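# Place sheet music on stand behind page holder, uncreased

## Task

Set the music sheet onto the stand so that it sits behind one of the page holders, and make sure the sheet ends up with no crease.

## Robot and tools

Robot: two arms, left_arm and right_arm. In the scene frame the origin is at table-top height, halfway between the nominal bases. +x points out over the table, +z points up, and left_arm is on the +y side. Arm names do not match image sides. Calibrated bases: left_arm at (-0.028, +0.297, 0) m, right_arm at (-0.018, -0.298, 0) m, each turned slightly about z. A camera stand is fixed to the floor behind the arms. Do not strike it, the table or the music stand.

Frames: each arm reports its hand pose, velocities, targets and wrist-camera pose in its own base frame. Fixed cameras and the table use the scene frame. Motion offsets are taken along the axes of that arm's current Hand target. Gripper axes: the fingers point along +z and open and close along y. end_effector_position is the point between the pads, about 1 cm short of the fingertips. Reported poses can be wrong by a few cm, and more at long reach.

execute_actions(actions, cameras): actions is a list of actions. Each action is a table of at most 15 rows, and each row is one 1/30 s step. If a table is shorter than 15 rows, its final row repeats until step 15. A row always holds 14 numbers in [-1, 1]: left dx, dy, dz, rx, ry, rz, opening, then the same seven for the right arm. The six pose numbers are an offset, not a pose. They are measured from the Hand target that held when the action began, along that target's axes. Every row is measured from that same start, not from the row before it, so sending the same offset again moves the gripper further. Scale: 1.0 equals 0.6 m or 180 degrees. rx, ry, rz together form a single rotation vector. opening is absolute: +1 is fully open (0.094 m) and -1 is closed. To leave an arm alone, send zeros for its six pose numbers and its current opening again, because a 0 there commands half-open. Images are returned only when actions is empty or cameras names them ("all" or a list of names).

move(target, speed, blend, opening_speed, grip_force, blocking, cameras): target is one 14-number row or a list of up to 15 such rows, in the same layout and scale as above. Every row is an offset from the Hand targets at the start of the move, not from the previous row. Each gripper follows a straight line, and all arms finish at the same moment. The whole move is capped at 10 s. speed is in m/s, range 0.002 to 2.9, default 0.25. Rotation runs at up to twice that value in rad/s. You may give one speed, or one per segment. blend, in m, rounds off corners between listed targets; 0 means stop at each one. opening_speed is the rate of change of the opening on the -1..1 scale per second, at least 0.2. grip_force is the pad force limit in N, from 10 to 50, given once or per arm. It stays in force until changed, and lower values close the fingers slowly. blocking=false returns after about 0.5 s while the move carries on. The result adds a move: line with the ending (done, off_target, moving, held, fault) and any limits: limits=paced means the commanded pose was clipped, and limits=held means steps were held back. Faster moves overshoot more and hit harder.

wait(seconds: 0 to 3600) lets time pass and sends nothing new. stop() brakes a running move. zoom_image(camera, region=[x0,y0,x1,y1]) enlarges part of the latest image, at most 504x504 px. Cameras: cam_head_left, cam_head_right, cam_high, cam_low, cam_left_wrist, cam_right_wrist, all 504x504. finished_scene(scene) ends the scene and cannot be undone. The sheet must stay in place with no robot contact.

Result lines: Hand target is the last commanded pose after clipping, and the next offsets start from it. The gripper often stops a little short of it, sometimes by a few cm because of friction or load. An execute_actions call with all-zero pose numbers asks for that pose again. end_effector_position is in metres, and end_effector_quat_wxyz gives orientation. The last value in Joint positions is the finger opening in metres. Joint velocities may read "within noise". Joint torques carry offsets and noise, and values 1 to 3 wrap at ±28 N m. grip_measured uses the same scale as the command and reads up to about 2.5 mm wide when empty. grip_effort_nm is the gripper motor effort; negative means closing. Tool commands shows the current opening commands. Motor temperatures: a MOTOR HOT line appears at 75 °C. At 90 °C a fault folds that arm away for the rest of the scene, and at 100 °C the arm collapses. Holding loads, stretched-out poses and pushing into things all heat the motors.

Control notes: each step, the commanded orientation is limited to within 40 degrees of the measured one. Joint ranges in rad: waist -2.618 to 3.054, shoulder 0.000 to 3.142, elbow 0.000 to 3.142 (straight at 2.901), wrist pitch -1.571 to 1.571, wrist yaw -1.571 to 1.571, wrist roll -2.094 to 2.094. Paths passing close to an arm's own base can whip the elbow around, so route around the base. An arm blocked by an obstacle keeps pushing until you command it back past the contact.

Avoid: dropping the sheet, letting go while it is still moving, and anything leaving the table. Also avoid fast contacts, hard presses, and the two arms or grippers touching each other; the clearance check does not protect the grippers. For paper, use a low grip_force and close slowly so the sheet does not crease or crumple.

Each tool is called after "Call:" as name([rows], argument=value, ...), one row to a line, values as JSON.

## Session

Call:
execute_actions(actions=[])

Scene clock: 0.00 s.
left_arm: end_effector_position=(+0.2347, -0.1457, +0.4345) grip_measured=-0.995 grip_effort_nm=n/a end_effector_quat_wxyz=(+0.618, +0.165, +0.682, -0.355) | right_arm: end_effector_position=(+0.3837, +0.0010, +0.4072) grip_measured=+1.000 grip_effort_nm=n/a end_effector_quat_wxyz=(+0.707, +0.000, +0.707, +0.000)
Joint positions: left_arm=[-0.214 0.73 1.059 -0.312 0.544 -0.293 0] | right_arm=[0 1.047 1.047 0 0 0 0.094]
Joint velocities: within noise
Joint torques (N m): no reading
Motor temperatures (°C): left_arm=[24 23 22 26 22 22 22] | right_arm=[21 24 27 26 22 23 21]
Heat: left arm: 26 °C; right arm: 27 °C.
Hand target: left_arm +0.2318, -0.1451, +0.4402; +0.624, +0.168, +0.676, -0.354 | right_arm +0.3802, +0.0010, +0.4204; +0.719, +0.000, +0.695, +0.000
Tool commands: left_gripper/opening=-1.0 right_gripper/opening=+1.0
camera_calibration:
cam_left_wrist: T_world_to_cam=[[-0.63388, -0.71898, 0.28506, -0.07612], [-0.51372, 0.11587, -0.8501, 0.54754], [0.57817, -0.6853, -0.4428, 0.04463]] pos_world=[0.20723, -0.08759, 0.50693]

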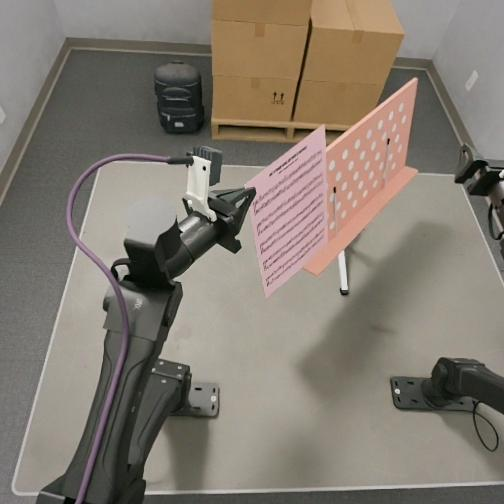

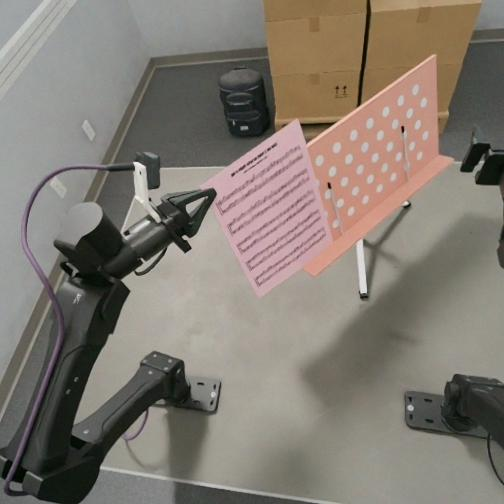

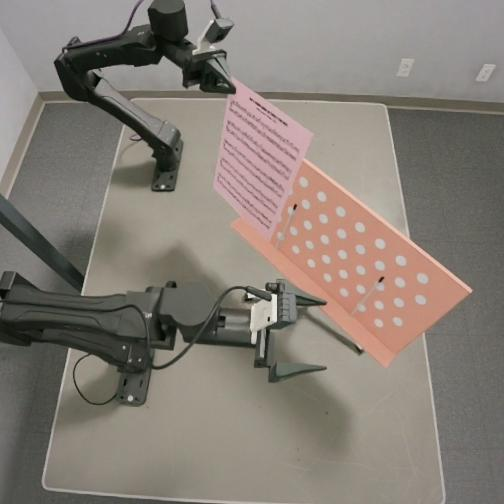

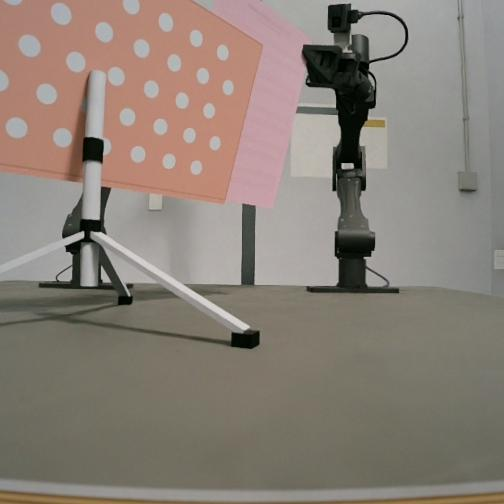

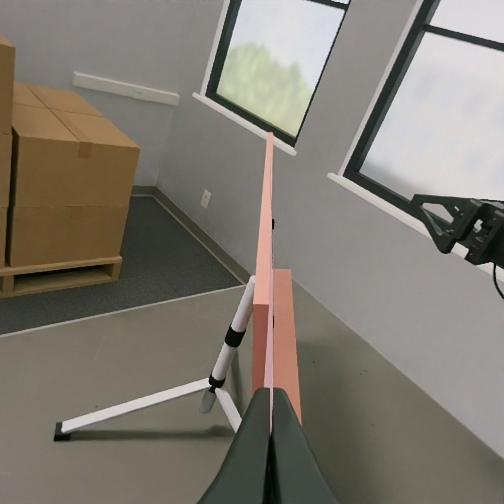

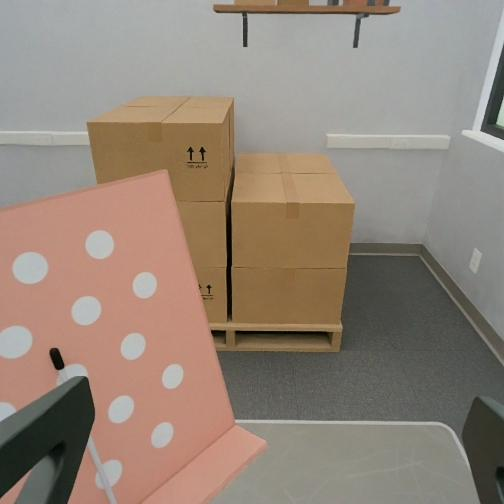

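Call:
zoom_image(camera="cam_head_left", region=[290, 150, 410, 290])

Call:
zoom_image(camera="cam_head_right", region=[280, 150, 400, 290])

Call:
zoom_image(camera="cam_left_wrist", region=[220, 250, 320, 400])

Scaled by 3.600.

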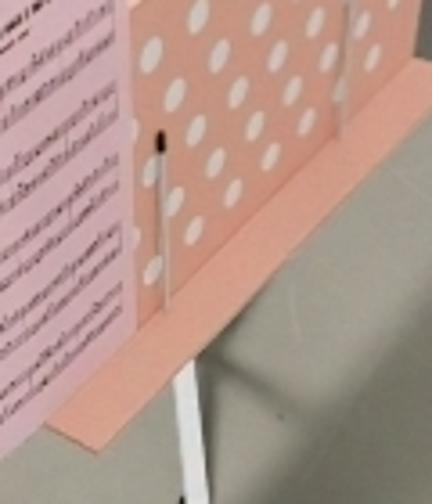

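Scaled by 3.600.

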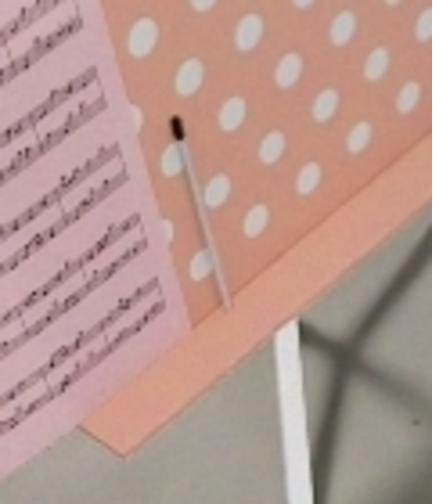

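Scaled by 3.360.

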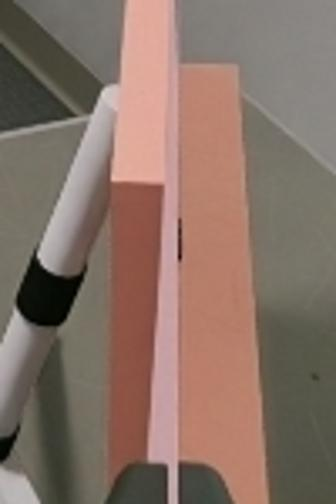

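Call:
move(target=[-0.033, 0, -0.05, 0, 0, 0, -1, 0.1363, 0.4043, -0.1222, -0.2681, 0.0885, -0.0307, -0.35], speed=[0.2], grip_force=[50, 20], cameras=["cam_head_left", "cam_head_right", "cam_high", "cam_right_wrist"])

Call:
zoom_image(camera="cam_right_wrist", region=[200, 200, 350, 350])

Call:
zoom_image(camera="cam_head_left", region=[290, 150, 410, 290])

Scene clock: 6.57 s.
left_arm: end_effector_position=(+0.2222, -0.1211, +0.4449) grip_measured=-0.995 grip_effort_nm=-0.26 end_effector_quat_wxyz=(+0.613, +0.164, +0.686, -0.356) | right_arm: end_effector_position=(+0.3095, +0.2394, +0.3201) grip_measured=-0.348 grip_effort_nm=-0.08 end_effector_quat_wxyz=(+0.544, -0.320, +0.736, +0.245)
Joint positions: left_arm=[0.025 0.712 1.12 -0.401 0.785 -0.297 0] | right_arm=[0.519 1.127 1.032 -0.212 -0.301 -0.081 0.031]
Joint torques (N m): left_arm=[0.75 -0.44 9.36 1.83 0.03 -0.05] | right_arm=[0.51 -2.33 10.69 1.81 -0.15 -0.08]
Heat: left arm: 27 °C; right arm: 28 °C.
Hand target: left_arm +0.2133, -0.1202, +0.4584; +0.624, +0.168, +0.676, -0.354 | right_arm +0.3097, +0.2436, +0.3363; +0.556, -0.325, +0.723, +0.250
Off the commanded pose: left_arm 0.016 m, 2 deg | right_arm 0.017 m, 2 deg.
grip_force (N): 50, 20
move: off_target (left_arm, right_arm)
cam_right_wrist: T_world_to_cam=[[0.77435, -0.63273, -0.00574, -0.08196], [-0.44524, -0.5384, -0.71546, 0.5356], [0.44961, 0.55657, -0.69863, 0.04457]] pos_world=[0.28189, 0.21171, 0.41387]

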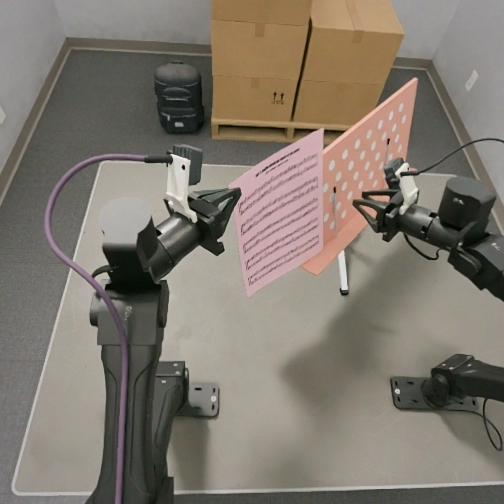

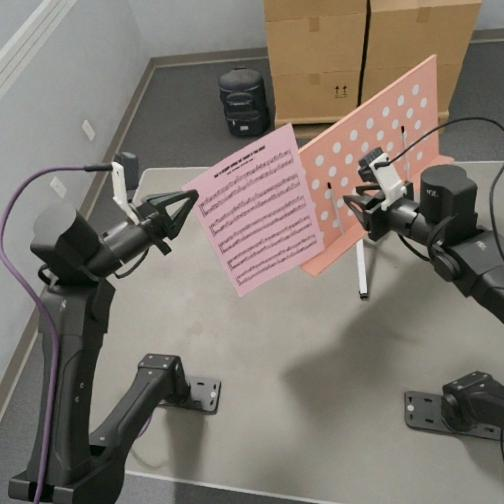

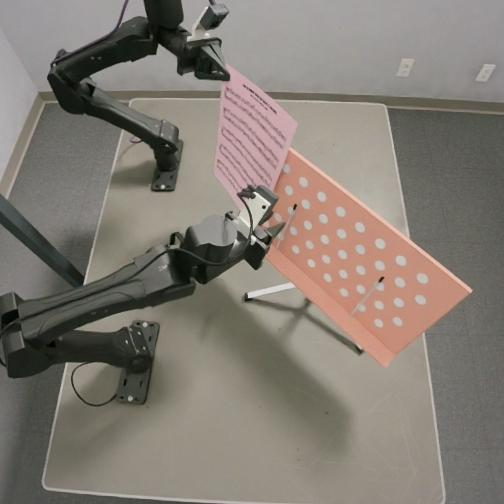

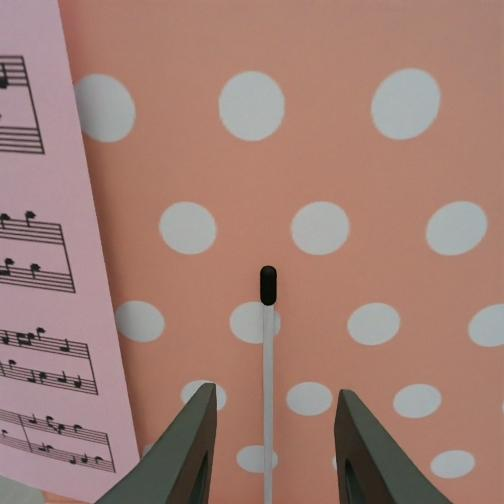

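Scaled by 3.360.

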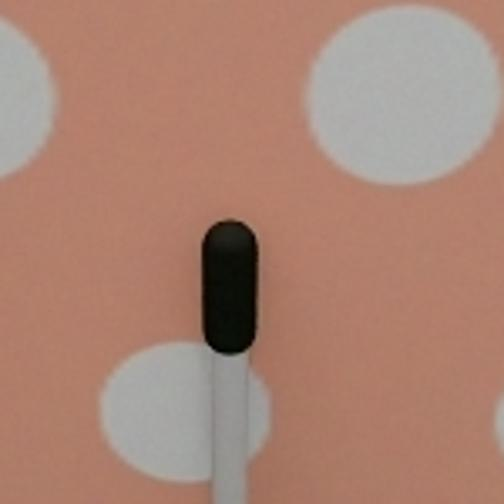

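Scaled by 3.600.

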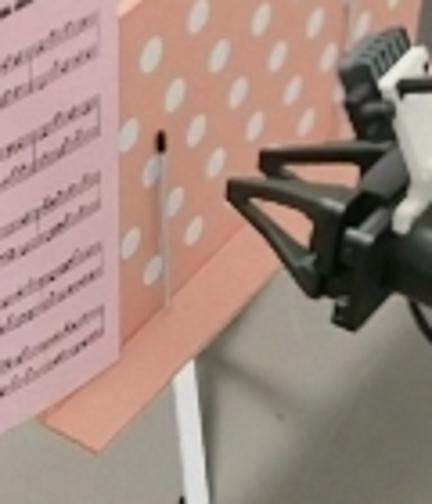

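Call:
move(target=[0, 0, 0, 0, 0, 0, -1, 0, 0.003, 0.0767, 0, 0, 0, -0.55], speed=[0.12], cameras=["cam_head_left", "cam_right_wrist"])

Call:
zoom_image(camera="cam_right_wrist", region=[200, 304, 350, 454])

Call:
zoom_image(camera="cam_head_left", region=[300, 160, 380, 240])

Scene clock: 8.07 s.
left_arm: end_effector_position=(+0.2222, -0.1211, +0.4449) grip_measured=-0.995 grip_effort_nm=-0.26 end_effector_quat_wxyz=(+0.613, +0.164, +0.686, -0.356) | right_arm: end_effector_position=(+0.3329, +0.2731, +0.3059) grip_measured=-0.548 grip_effort_nm=-0.08 end_effector_quat_wxyz=(+0.537, -0.329, +0.737, +0.245)
Joint positions: left_arm=[0.025 0.712 1.12 -0.401 0.785 -0.297 0] | right_arm=[0.578 1.277 1.081 -0.122 -0.258 -0.076 0.021]
Joint torques (N m): left_arm=[0.73 -0.39 9.39 1.81 0.03 -0.06] | right_arm=[0.53 -3.15 10.8 2.03 -0.01 0.04]
Heat: left arm: 27 °C; right arm: 29 °C.
Hand target: left_arm +0.2133, -0.1202, +0.4584; +0.624, +0.168, +0.676, -0.354 | right_arm +0.3378, +0.2781, +0.3245; +0.556, -0.325, +0.723, +0.250
Off the commanded pose: left_arm 0.016 m, 2 deg | right_arm 0.020 m, 3 deg.
grip_force (N): 50, 20
move: off_target (right_arm)
cam_right_wrist: T_world_to_cam=[[0.78475, -0.61981, -0.00154, -0.08708], [-0.44001, -0.55535, -0.70568, 0.55395], [0.43653, 0.55446, -0.70853, 0.01343]] pos_world=[0.30622, 0.24621, 0.40029]

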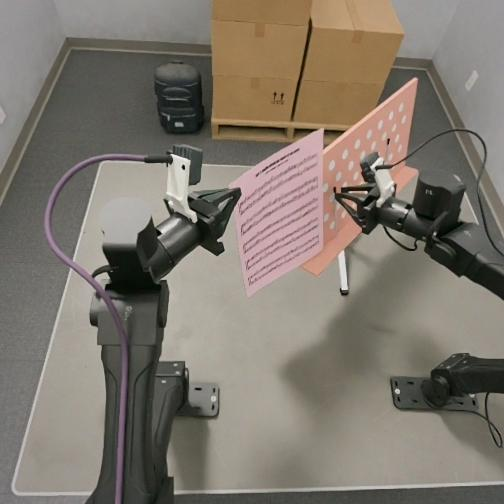

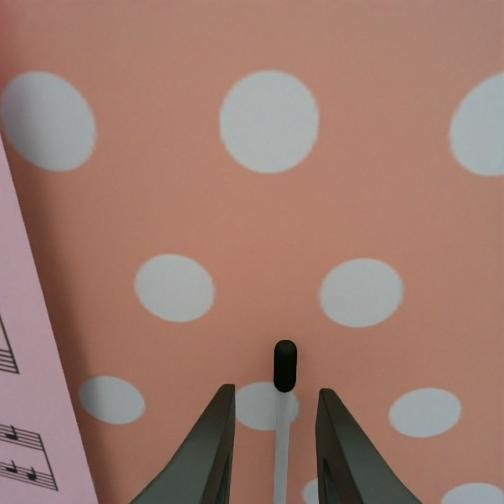

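Scaled by 3.360.

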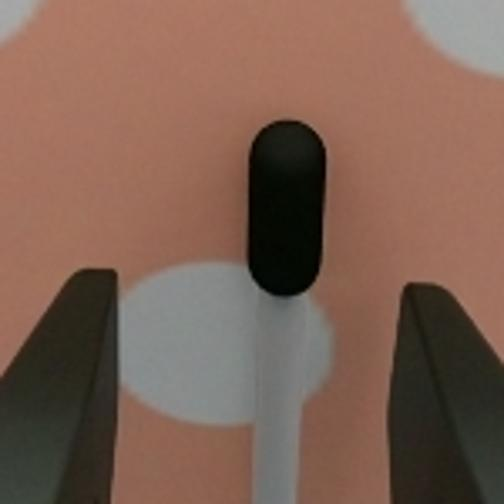

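Scaled by 6.300.

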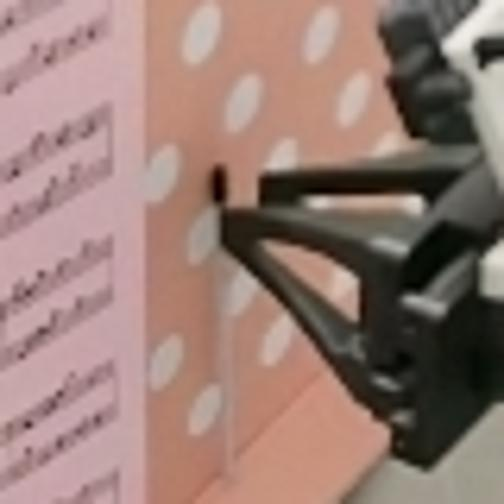

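Call:
move([
  [0, 0, 0, 0, 0, 0, -1, 0, -0.004, 0.0235, 0, 0, 0, -0.6],
  [0, 0, 0, 0, 0, 0, -1, 0, -0.004, 0.0235, 0, 0, 0, -1],
], speed=0.06, cameras=["cam_right_wrist", "cam_head_left"])

Call:
zoom_image(camera="cam_right_wrist", region=[200, 304, 350, 454])

Call:
zoom_image(camera="cam_head_left", region=[300, 160, 380, 240])

Scene clock: 10.63 s.
left_arm: end_effector_position=(+0.2222, -0.1211, +0.4448) grip_measured=-0.995 grip_effort_nm=-0.26 end_effector_quat_wxyz=(+0.613, +0.164, +0.686, -0.356) | right_arm: end_effector_position=(+0.3427, +0.2806, +0.3011) grip_measured=-0.879 grip_effort_nm=-0.44 end_effector_quat_wxyz=(+0.535, -0.329, +0.738, +0.245)
Joint positions: left_arm=[0.025 0.712 1.12 -0.401 0.785 -0.297 0] | right_arm=[0.581 1.326 1.102 -0.098 -0.255 -0.074 0.006]
Joint torques (N m): left_arm=[0.72 -0.42 9.37 1.82 0.04 -0.05] | right_arm=[0.62 -3.32 11.04 2.09 0.01 0.03]
Heat: left arm: 28 °C; right arm: 30 °C.
Hand target: left_arm +0.2133, -0.1202, +0.4584; +0.624, +0.168, +0.676, -0.354 | right_arm +0.3487, +0.2867, +0.3207; +0.556, -0.325, +0.723, +0.250
Off the commanded pose: left_arm 0.016 m, 2 deg | right_arm 0.021 m, 3 deg.
grip_force (N): 50, 20
move: off_target (right_arm); target 2's new opening was sent with right_arm's hand 0.022 m and 3 deg from that target
cam_right_wrist: T_world_to_cam=[[0.78468, -0.61988, -0.00389, -0.08936], [-0.44332, -0.55678, -0.70247, 0.55955], [0.43328, 0.55294, -0.7117, 0.00405]] pos_world=[0.31643, 0.25391, 0.3956]
Images, in order (width x height): cam_head_left 504x504, cam_right_wrist 504x504.

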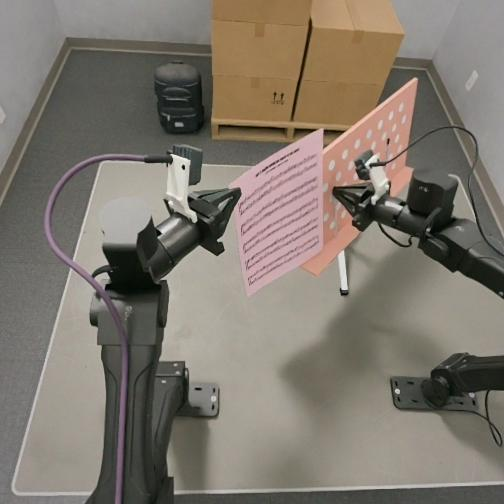

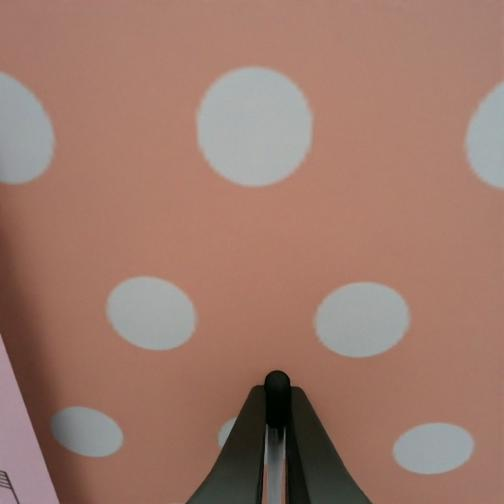

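Scaled by 3.360.

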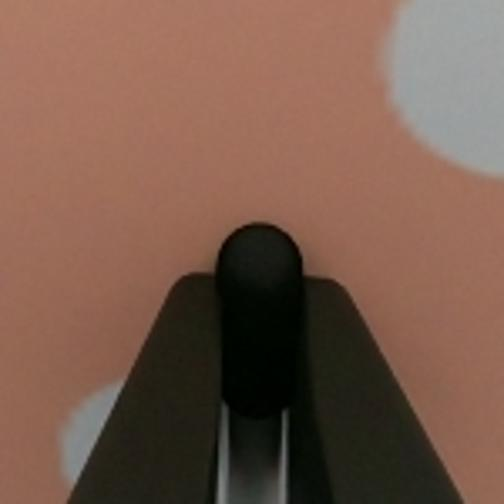

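Scaled by 6.300.

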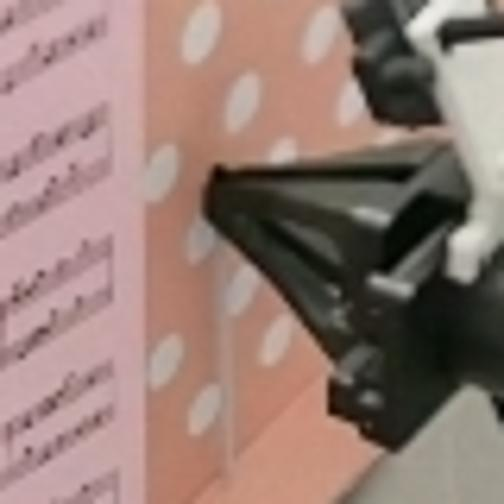

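Call:
move([
  [0, 0, 0, 0, 0, 0, -1, 0, 0, -0.079, 0, 0, 0, -1],
  [-0.03, -0.008, 0.04, 0, -0.012, 0, -1, 0, 0, -0.079, 0, 0, 0, -1],
], speed=[0.07, 0.1], cameras=["cam_right_wrist", "cam_head_left", "cam_head_right", "cam_left_wrist"])

Call:
zoom_image(camera="cam_left_wrist", region=[200, 220, 360, 400])

Call:
zoom_image(camera="cam_head_left", region=[270, 140, 390, 280])

Call:
zoom_image(camera="cam_head_right", region=[260, 140, 380, 280])

Scene clock: 13.27 s.
left_arm: end_effector_position=(+0.2355, -0.1359, +0.4601) grip_measured=-0.995 grip_effort_nm=-0.26 end_effector_quat_wxyz=(+0.621, +0.155, +0.680, -0.358) | right_arm: end_effector_position=(+0.3221, +0.2573, +0.3088) grip_measured=-0.881 grip_effort_nm=-0.47 end_effector_quat_wxyz=(+0.526, -0.329, +0.745, +0.245)
Joint positions: left_arm=[-0.138 0.774 1.171 -0.366 0.609 -0.316 0] | right_arm=[0.547 1.219 1.078 -0.205 -0.287 -0.081 0.006]
Joint torques (N m): left_arm=[-0.75 0.05 9.61 2.13 -0.07 -0.03] | right_arm=[-0.72 -7.27 7.77 2.08 -0.15 -0.04]
Motor temperatures (°C): left_arm=[24 23 24 28 22 22 22] | right_arm=[21 24 29 31 22 23 21]
Heat: left arm: 28 °C; right arm: 31 °C.
Hand target: left_arm +0.2304, -0.1362, +0.4777; +0.637, +0.161, +0.664, -0.357 | right_arm +0.3184, +0.2524, +0.3329; +0.556, -0.325, +0.723, +0.249
Off the commanded pose: left_arm 0.018 m, 3 deg | right_arm 0.025 m, 4 deg.
grip_force (N): 50, 20
move: off_target (left_arm, right_arm)
cam_left_wrist: T_world_to_cam=[[-0.62537, -0.72063, 0.29935, -0.08461], [-0.51653, 0.09474, -0.85101, 0.56691], [0.5849, -0.68682, -0.43148, 0.05516]] pos_world=[0.20765, -0.0768, 0.53157]
cam_right_wrist: T_world_to_cam=[[0.78397, -0.62064, -0.01448, -0.08394], [-0.45803, -0.56251, -0.68833, 0.54465], [0.41906, 0.54626, -0.72525, 0.04183]] pos_world=[0.29774, 0.23142, 0.40402]
Images, in order (width x height): cam_head_left 504x504, cam_head_right 504x504, cam_left_wrist 504x504, cam_right_wrist 504x504.

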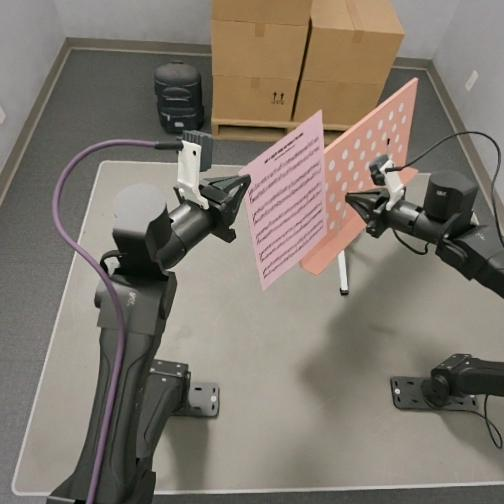

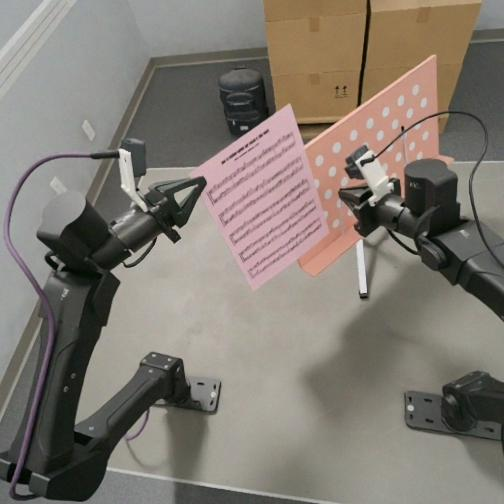

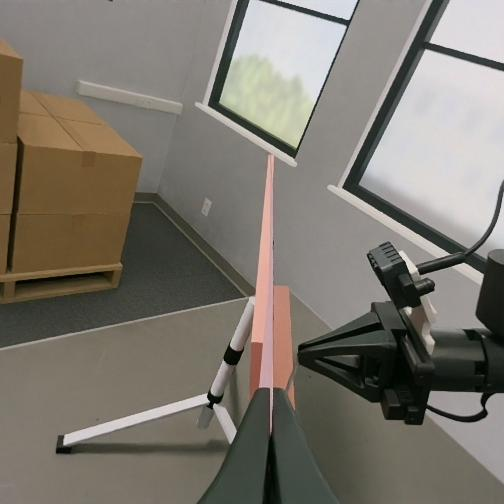

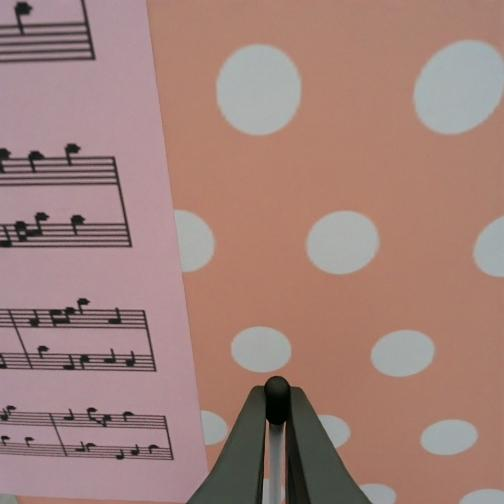

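Scaled by 2.800.

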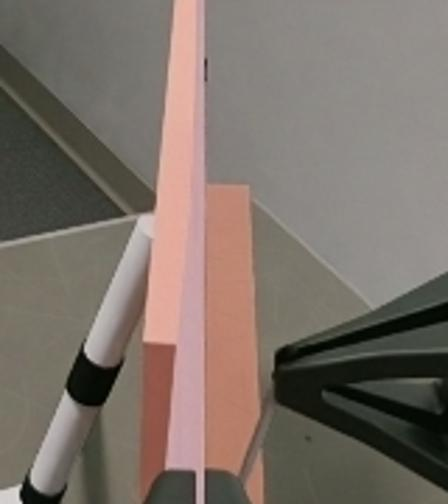

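Scaled by 3.600.

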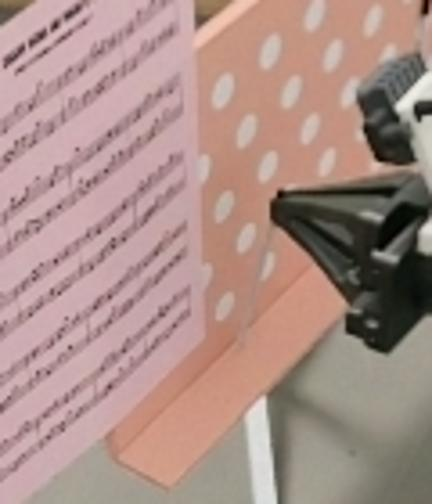

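Scaled by 3.600.

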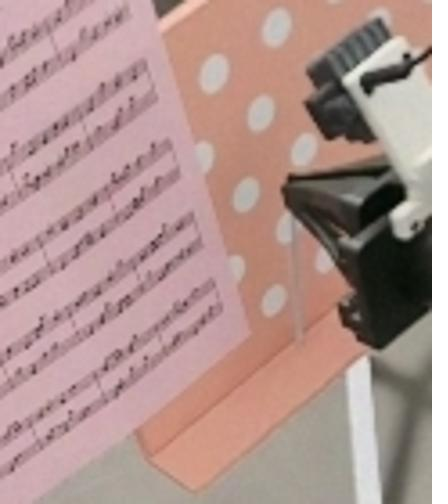

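Call:
move(target=[-0.013, 0.003, 0.095, 0, -0.008, 0, -1, 0, 0, 0, 0, 0, 0, -1], speed=0.09, cameras=["cam_right_wrist", "cam_head_left", "cam_head_right", "cam_left_wrist"])

Call:
zoom_image(camera="cam_head_left", region=[310, 170, 370, 250])

Call:
zoom_image(camera="cam_head_right", region=[300, 170, 370, 250])

Call:
zoom_image(camera="cam_left_wrist", region=[200, 220, 360, 400])

Scene clock: 15.47 s.
left_arm: end_effector_position=(+0.2775, -0.1714, +0.4695) grip_measured=-0.995 grip_effort_nm=-0.26 end_effector_quat_wxyz=(+0.628, +0.152, +0.674, -0.359) | right_arm: end_effector_position=(+0.3221, +0.2573, +0.3088) grip_measured=-0.881 grip_effort_nm=-0.46 end_effector_quat_wxyz=(+0.526, -0.329, +0.745, +0.245)
Joint positions: left_arm=[-0.339 0.939 1.222 -0.233 0.401 -0.316 0] | right_arm=[0.547 1.219 1.078 -0.205 -0.287 -0.081 0.006]
Joint torques (N m): left_arm=[-0.69 -0.94 10.18 2.26 -0.07 0.04] | right_arm=[-0.7 -7.28 7.77 2.08 -0.15 -0.04]
Heat: left arm: 29 °C; right arm: 31 °C.
Hand target: left_arm +0.2745, -0.1717, +0.4884; +0.645, +0.157, +0.656, -0.359 | right_arm +0.3184, +0.2524, +0.3329; +0.556, -0.325, +0.723, +0.249
Off the commanded pose: left_arm 0.019 m, 3 deg | right_arm 0.025 m, 4 deg.
grip_force (N): 50, 20
move: off_target (left_arm)
cam_left_wrist: T_world_to_cam=[[-0.62501, -0.72126, 0.29858, -0.08666], [-0.50372, 0.08044, -0.86012, 0.59819], [0.59635, -0.68798, -0.41358, -0.00158]] pos_world=[0.2481, -0.11171, 0.53974]
cam_right_wrist: T_world_to_cam=[[0.78397, -0.62064, -0.01448, -0.08394], [-0.45803, -0.56251, -0.68833, 0.54465], [0.41906, 0.54626, -0.72525, 0.04183]] pos_world=[0.29774, 0.23142, 0.40402]
Images, in order (width x height): cam_head_left 504x504, cam_head_right 504x504, cam_left_wrist 504x504, cam_right_wrist 504x504.

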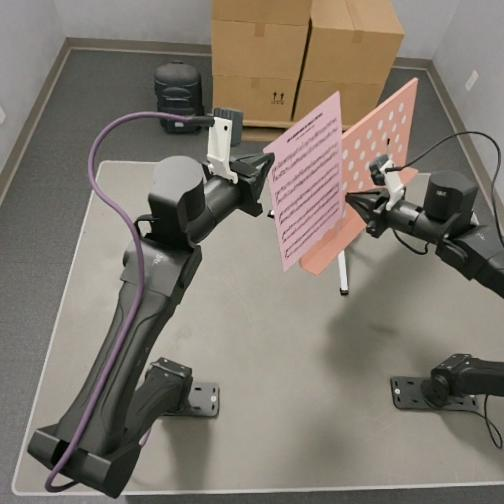

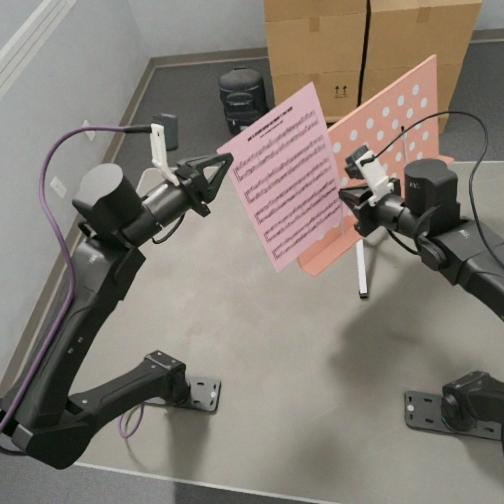

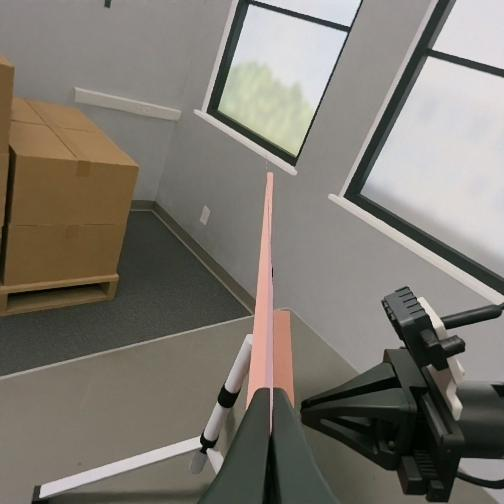

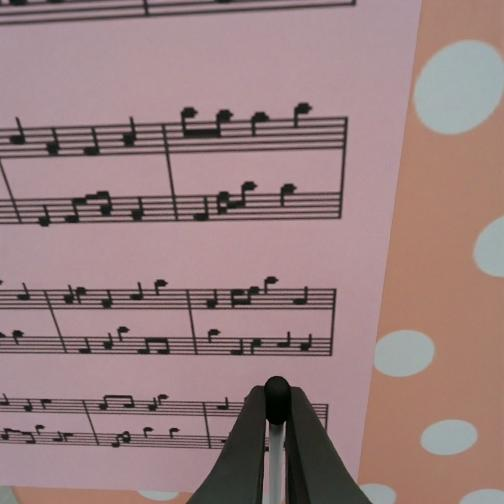

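Scaled by 6.300.

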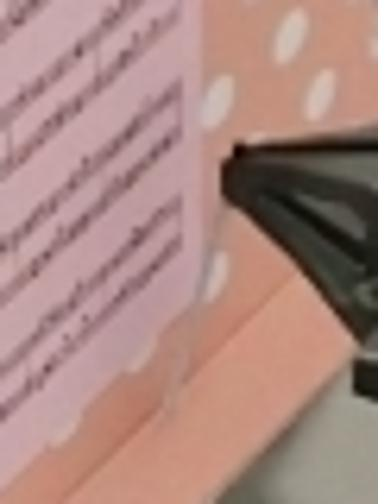

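Scaled by 6.300.

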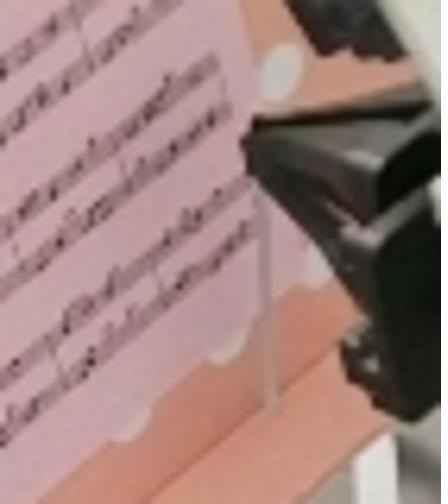

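Scaled by 2.800.

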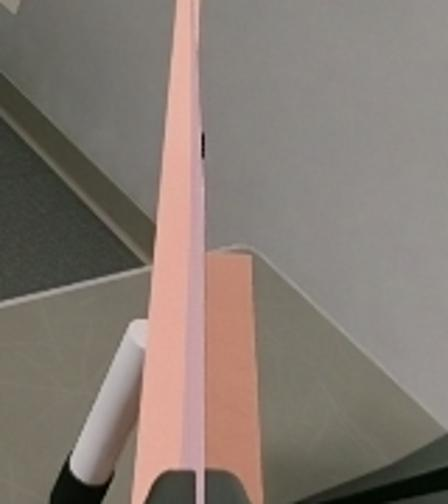

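Call:
move(target=[0, 0, 0.112, 0, 0, 0, -1, 0, 0, 0, 0, 0, 0, -1], speed=0.1, cameras=["cam_right_wrist", "cam_head_left", "cam_head_right", "cam_left_wrist"])

Call:
zoom_image(camera="cam_head_left", region=[280, 140, 400, 280])

Call:
zoom_image(camera="cam_head_right", region=[270, 150, 390, 290])

Call:
zoom_image(camera="cam_left_wrist", region=[200, 220, 360, 400])

Scene clock: 17.30 s.
left_arm: end_effector_position=(+0.3254, -0.2159, +0.4757) grip_measured=-0.995 grip_effort_nm=-0.26 end_effector_quat_wxyz=(+0.628, +0.152, +0.674, -0.358) | right_arm: end_effector_position=(+0.3221, +0.2573, +0.3088) grip_measured=-0.881 grip_effort_nm=-0.46 end_effector_quat_wxyz=(+0.526, -0.329, +0.745, +0.245)
Joint positions: left_arm=[-0.46 1.158 1.341 -0.135 0.28 -0.309 0] | right_arm=[0.547 1.219 1.078 -0.205 -0.287 -0.081 0.006]
Joint torques (N m): left_arm=[-0.72 -2.47 10.59 2.28 -0.11 0.09] | right_arm=[-0.73 -7.27 7.76 2.08 -0.15 -0.05]
Heat: left arm: 29 °C; right arm: 31 °C.
Hand target: left_arm +0.3238, -0.2170, +0.4944; +0.645, +0.157, +0.656, -0.359 | right_arm +0.3184, +0.2524, +0.3329; +0.556, -0.325, +0.723, +0.249
Off the commanded pose: left_arm 0.019 m, 3 deg | right_arm 0.025 m, 4 deg.
grip_force (N): 50, 20
move: off_target (left_arm)
cam_left_wrist: T_world_to_cam=[[-0.62535, -0.72135, 0.29765, -0.09007], [-0.50302, 0.08102, -0.86047, 0.63125], [0.59659, -0.68781, -0.41352, -0.05815]] pos_world=[0.2959, -0.15611, 0.54594]
cam_right_wrist: T_world_to_cam=[[0.78397, -0.62064, -0.01448, -0.08394], [-0.45803, -0.56251, -0.68833, 0.54465], [0.41906, 0.54626, -0.72525, 0.04183]] pos_world=[0.29774, 0.23142, 0.40402]
Images, in order (width x height): cam_head_left 504x504, cam_head_right 504x504, cam_left_wrist 504x504, cam_right_wrist 504x504.

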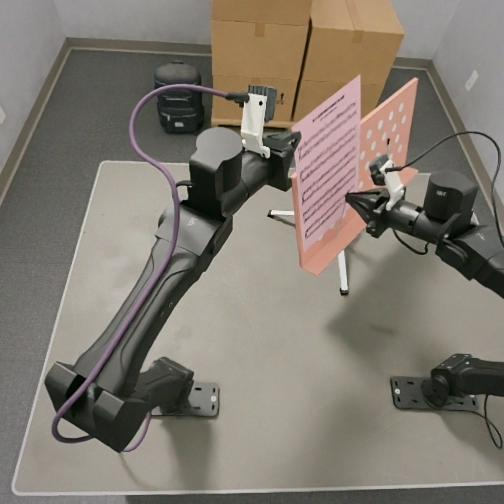

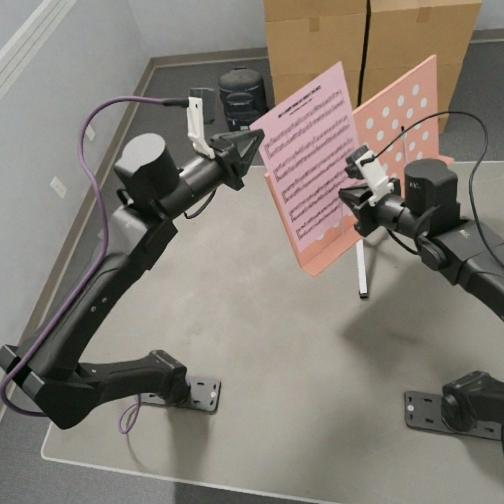

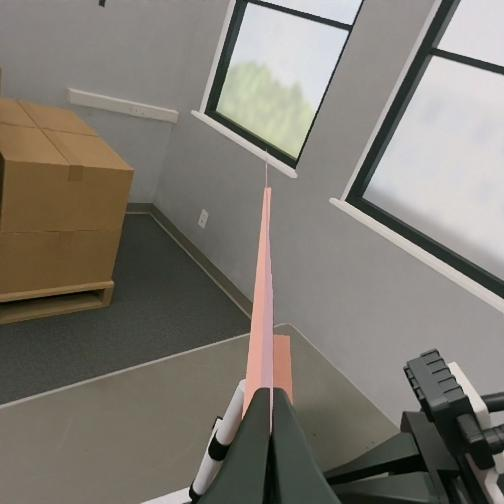

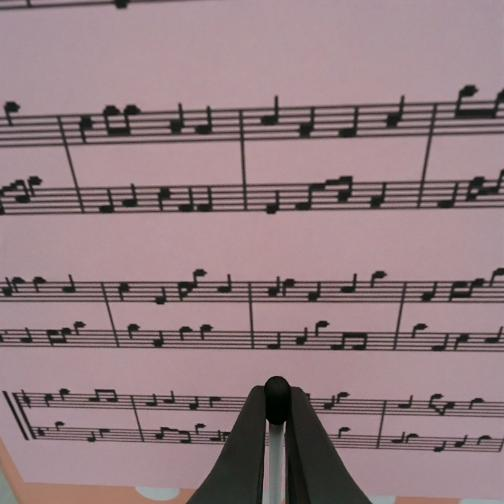

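Scaled by 3.600.

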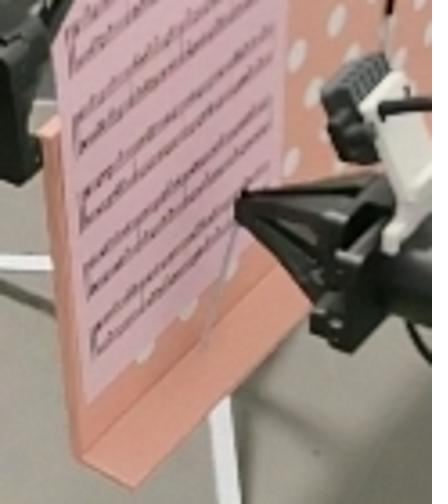

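Scaled by 3.600.

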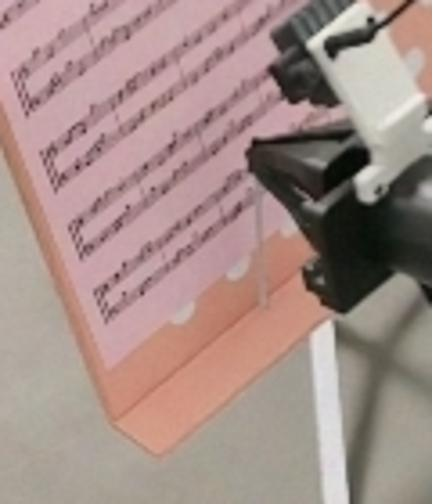

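Scaled by 2.800.

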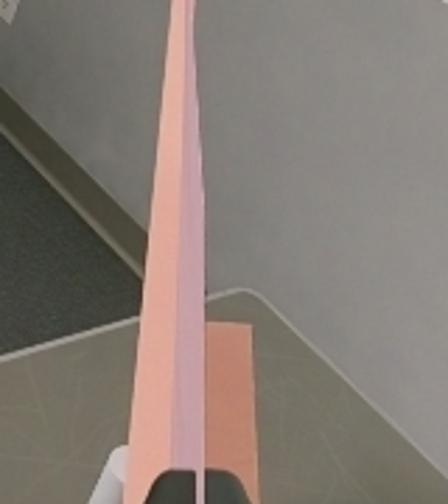

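Call:
move(target=[0.068, 0, -0.004, 0, 0, 0, -1, 0, 0, 0, 0, 0, 0, -1], speed=0.08, cameras=["cam_right_wrist", "cam_head_left", "cam_head_right", "cam_left_wrist"])

Call:
zoom_image(camera="cam_head_left", region=[290, 200, 350, 280])

Call:
zoom_image(camera="cam_head_right", region=[290, 205, 360, 285])

Call:
zoom_image(camera="cam_left_wrist", region=[200, 220, 360, 400])

Scene clock: 19.10 s.
left_arm: end_effector_position=(+0.3234, -0.2273, +0.4507) grip_measured=-0.995 grip_effort_nm=-0.26 end_effector_quat_wxyz=(+0.636, +0.153, +0.666, -0.359) | right_arm: end_effector_position=(+0.3221, +0.2573, +0.3088) grip_measured=-0.881 grip_effort_nm=-0.46 end_effector_quat_wxyz=(+0.526, -0.329, +0.745, +0.245)
Joint positions: left_arm=[-0.512 1.13 1.198 0 0.229 -0.304 0] | right_arm=[0.547 1.219 1.078 -0.205 -0.287 -0.081 0.006]
Joint torques (N m): left_arm=[-0.72 -4.7 6.13 2.25 -0.07 0.1] | right_arm=[-0.69 -7.27 7.77 2.08 -0.15 -0.04]
Heat: left arm: 29 °C; right arm: 32 °C.
Hand target: left_arm +0.3172, -0.2258, +0.4552; +0.645, +0.157, +0.656, -0.359 | right_arm +0.3184, +0.2524, +0.3329; +0.556, -0.325, +0.723, +0.249
Off the commanded pose: left_arm 0.008 m, 2 deg | right_arm 0.025 m, 4 deg.
grip_force (N): 50, 20
move: done
cam_left_wrist: T_world_to_cam=[[-0.63114, -0.71908, 0.29085, -0.08671], [-0.48561, 0.07391, -0.87105, 0.60713], [0.60485, -0.69099, -0.39584, -0.08653]] pos_world=[0.29244, -0.16702, 0.5198]
cam_right_wrist: T_world_to_cam=[[0.78397, -0.62064, -0.01448, -0.08394], [-0.45803, -0.56251, -0.68833, 0.54465], [0.41906, 0.54626, -0.72525, 0.04183]] pos_world=[0.29774, 0.23142, 0.40402]
Images, in order (width x height): cam_head_left 504x504, cam_head_right 504x504, cam_left_wrist 504x504, cam_right_wrist 504x504.

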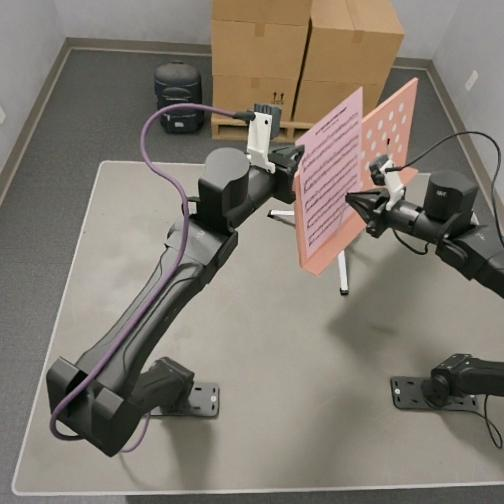

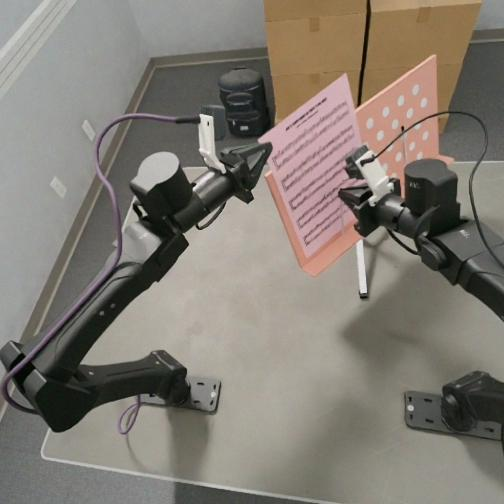

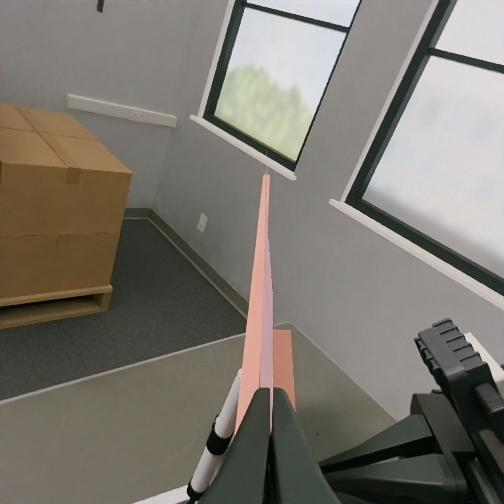

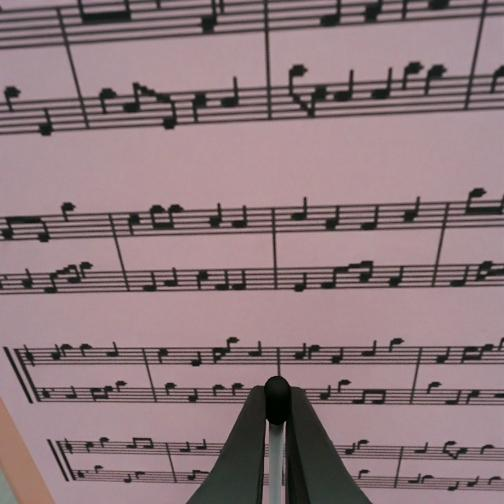

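Scaled by 6.300.

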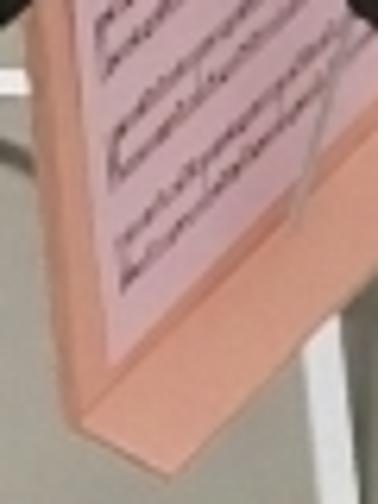

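Scaled by 6.300.

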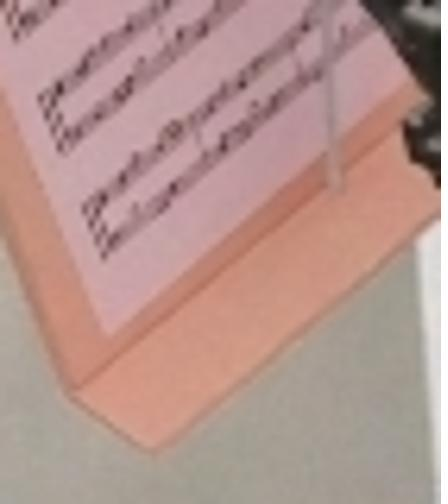

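Scaled by 2.800.

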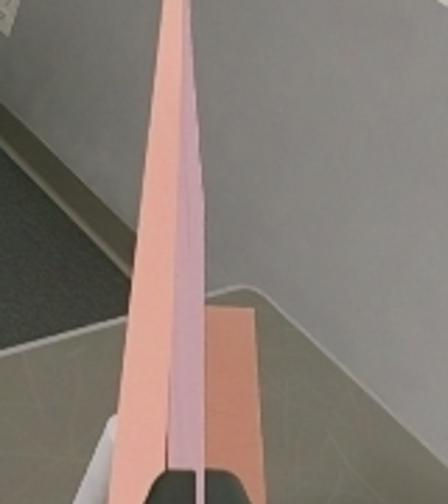

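Call:
move(target=[0.0175, 0, 0, 0, -0.006, 0, -1, 0, 0, 0, 0, 0, 0, -1], speed=0.06, cameras=["cam_right_wrist", "cam_head_left", "cam_head_right"])

Call:
zoom_image(camera="cam_head_left", region=[290, 200, 350, 280])

Call:
zoom_image(camera="cam_head_right", region=[290, 205, 360, 285])

Scene clock: 20.53 s.
left_arm: end_effector_position=(+0.3224, -0.2305, +0.4401) grip_measured=-0.995 grip_effort_nm=-0.26 end_effector_quat_wxyz=(+0.642, +0.151, +0.660, -0.360) | right_arm: end_effector_position=(+0.3221, +0.2573, +0.3088) grip_measured=-0.881 grip_effort_nm=-0.47 end_effector_quat_wxyz=(+0.526, -0.329, +0.745, +0.245)
Joint positions: left_arm=[-0.53 1.118 1.131 0.072 0.205 -0.304 0] | right_arm=[0.547 1.219 1.078 -0.205 -0.287 -0.081 0.006]
Joint torques (N m): left_arm=[-0.73 -4.71 6.22 2.26 -0.11 0.08] | right_arm=[-0.7 -7.28 7.77 2.08 -0.15 -0.04]
Heat: left arm: 29 °C; right arm: 32 °C.
Hand target: left_arm +0.3158, -0.2286, +0.4451; +0.651, +0.153, +0.650, -0.360 | right_arm +0.3184, +0.2524, +0.3329; +0.556, -0.325, +0.723, +0.249
Off the commanded pose: left_arm 0.008 m, 2 deg | right_arm 0.025 m, 4 deg.
grip_force (N): 50, 20
move: done
cam_right_wrist: T_world_to_cam=[[0.78397, -0.62064, -0.01448, -0.08394], [-0.45803, -0.56251, -0.68833, 0.54465], [0.41906, 0.54626, -0.72525, 0.04183]] pos_world=[0.29774, 0.23142, 0.40402]
Images, in order (width x height): cam_head_left 504x504, cam_head_right 504x504, cam_right_wrist 504x504.

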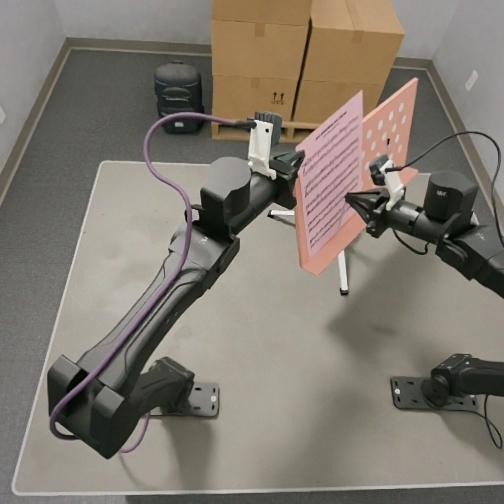

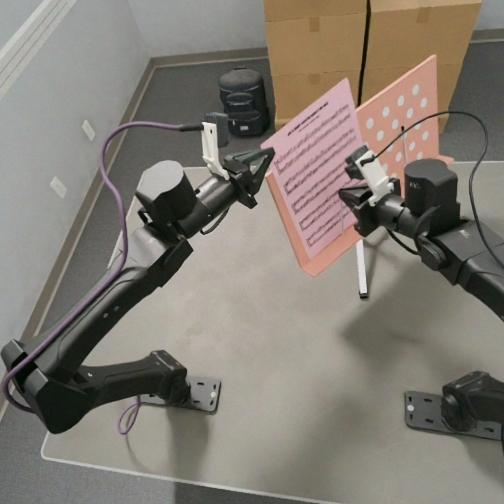

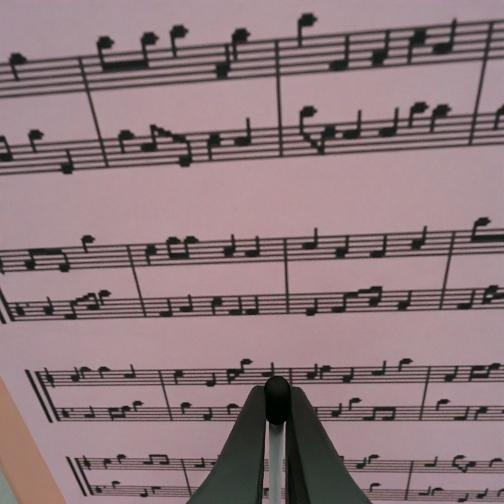

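Scaled by 6.300.

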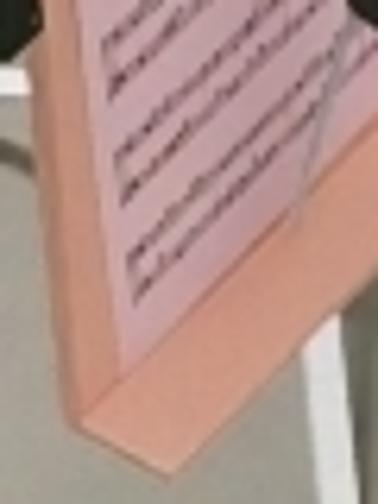

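Scaled by 6.300.

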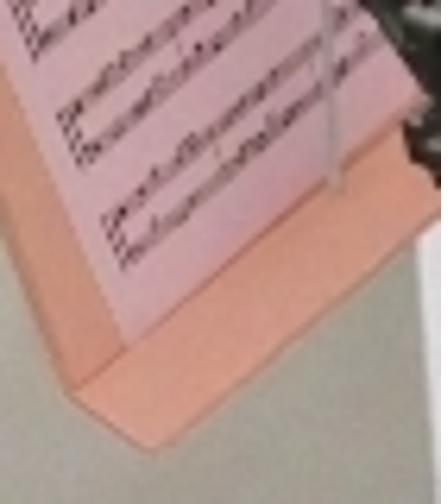

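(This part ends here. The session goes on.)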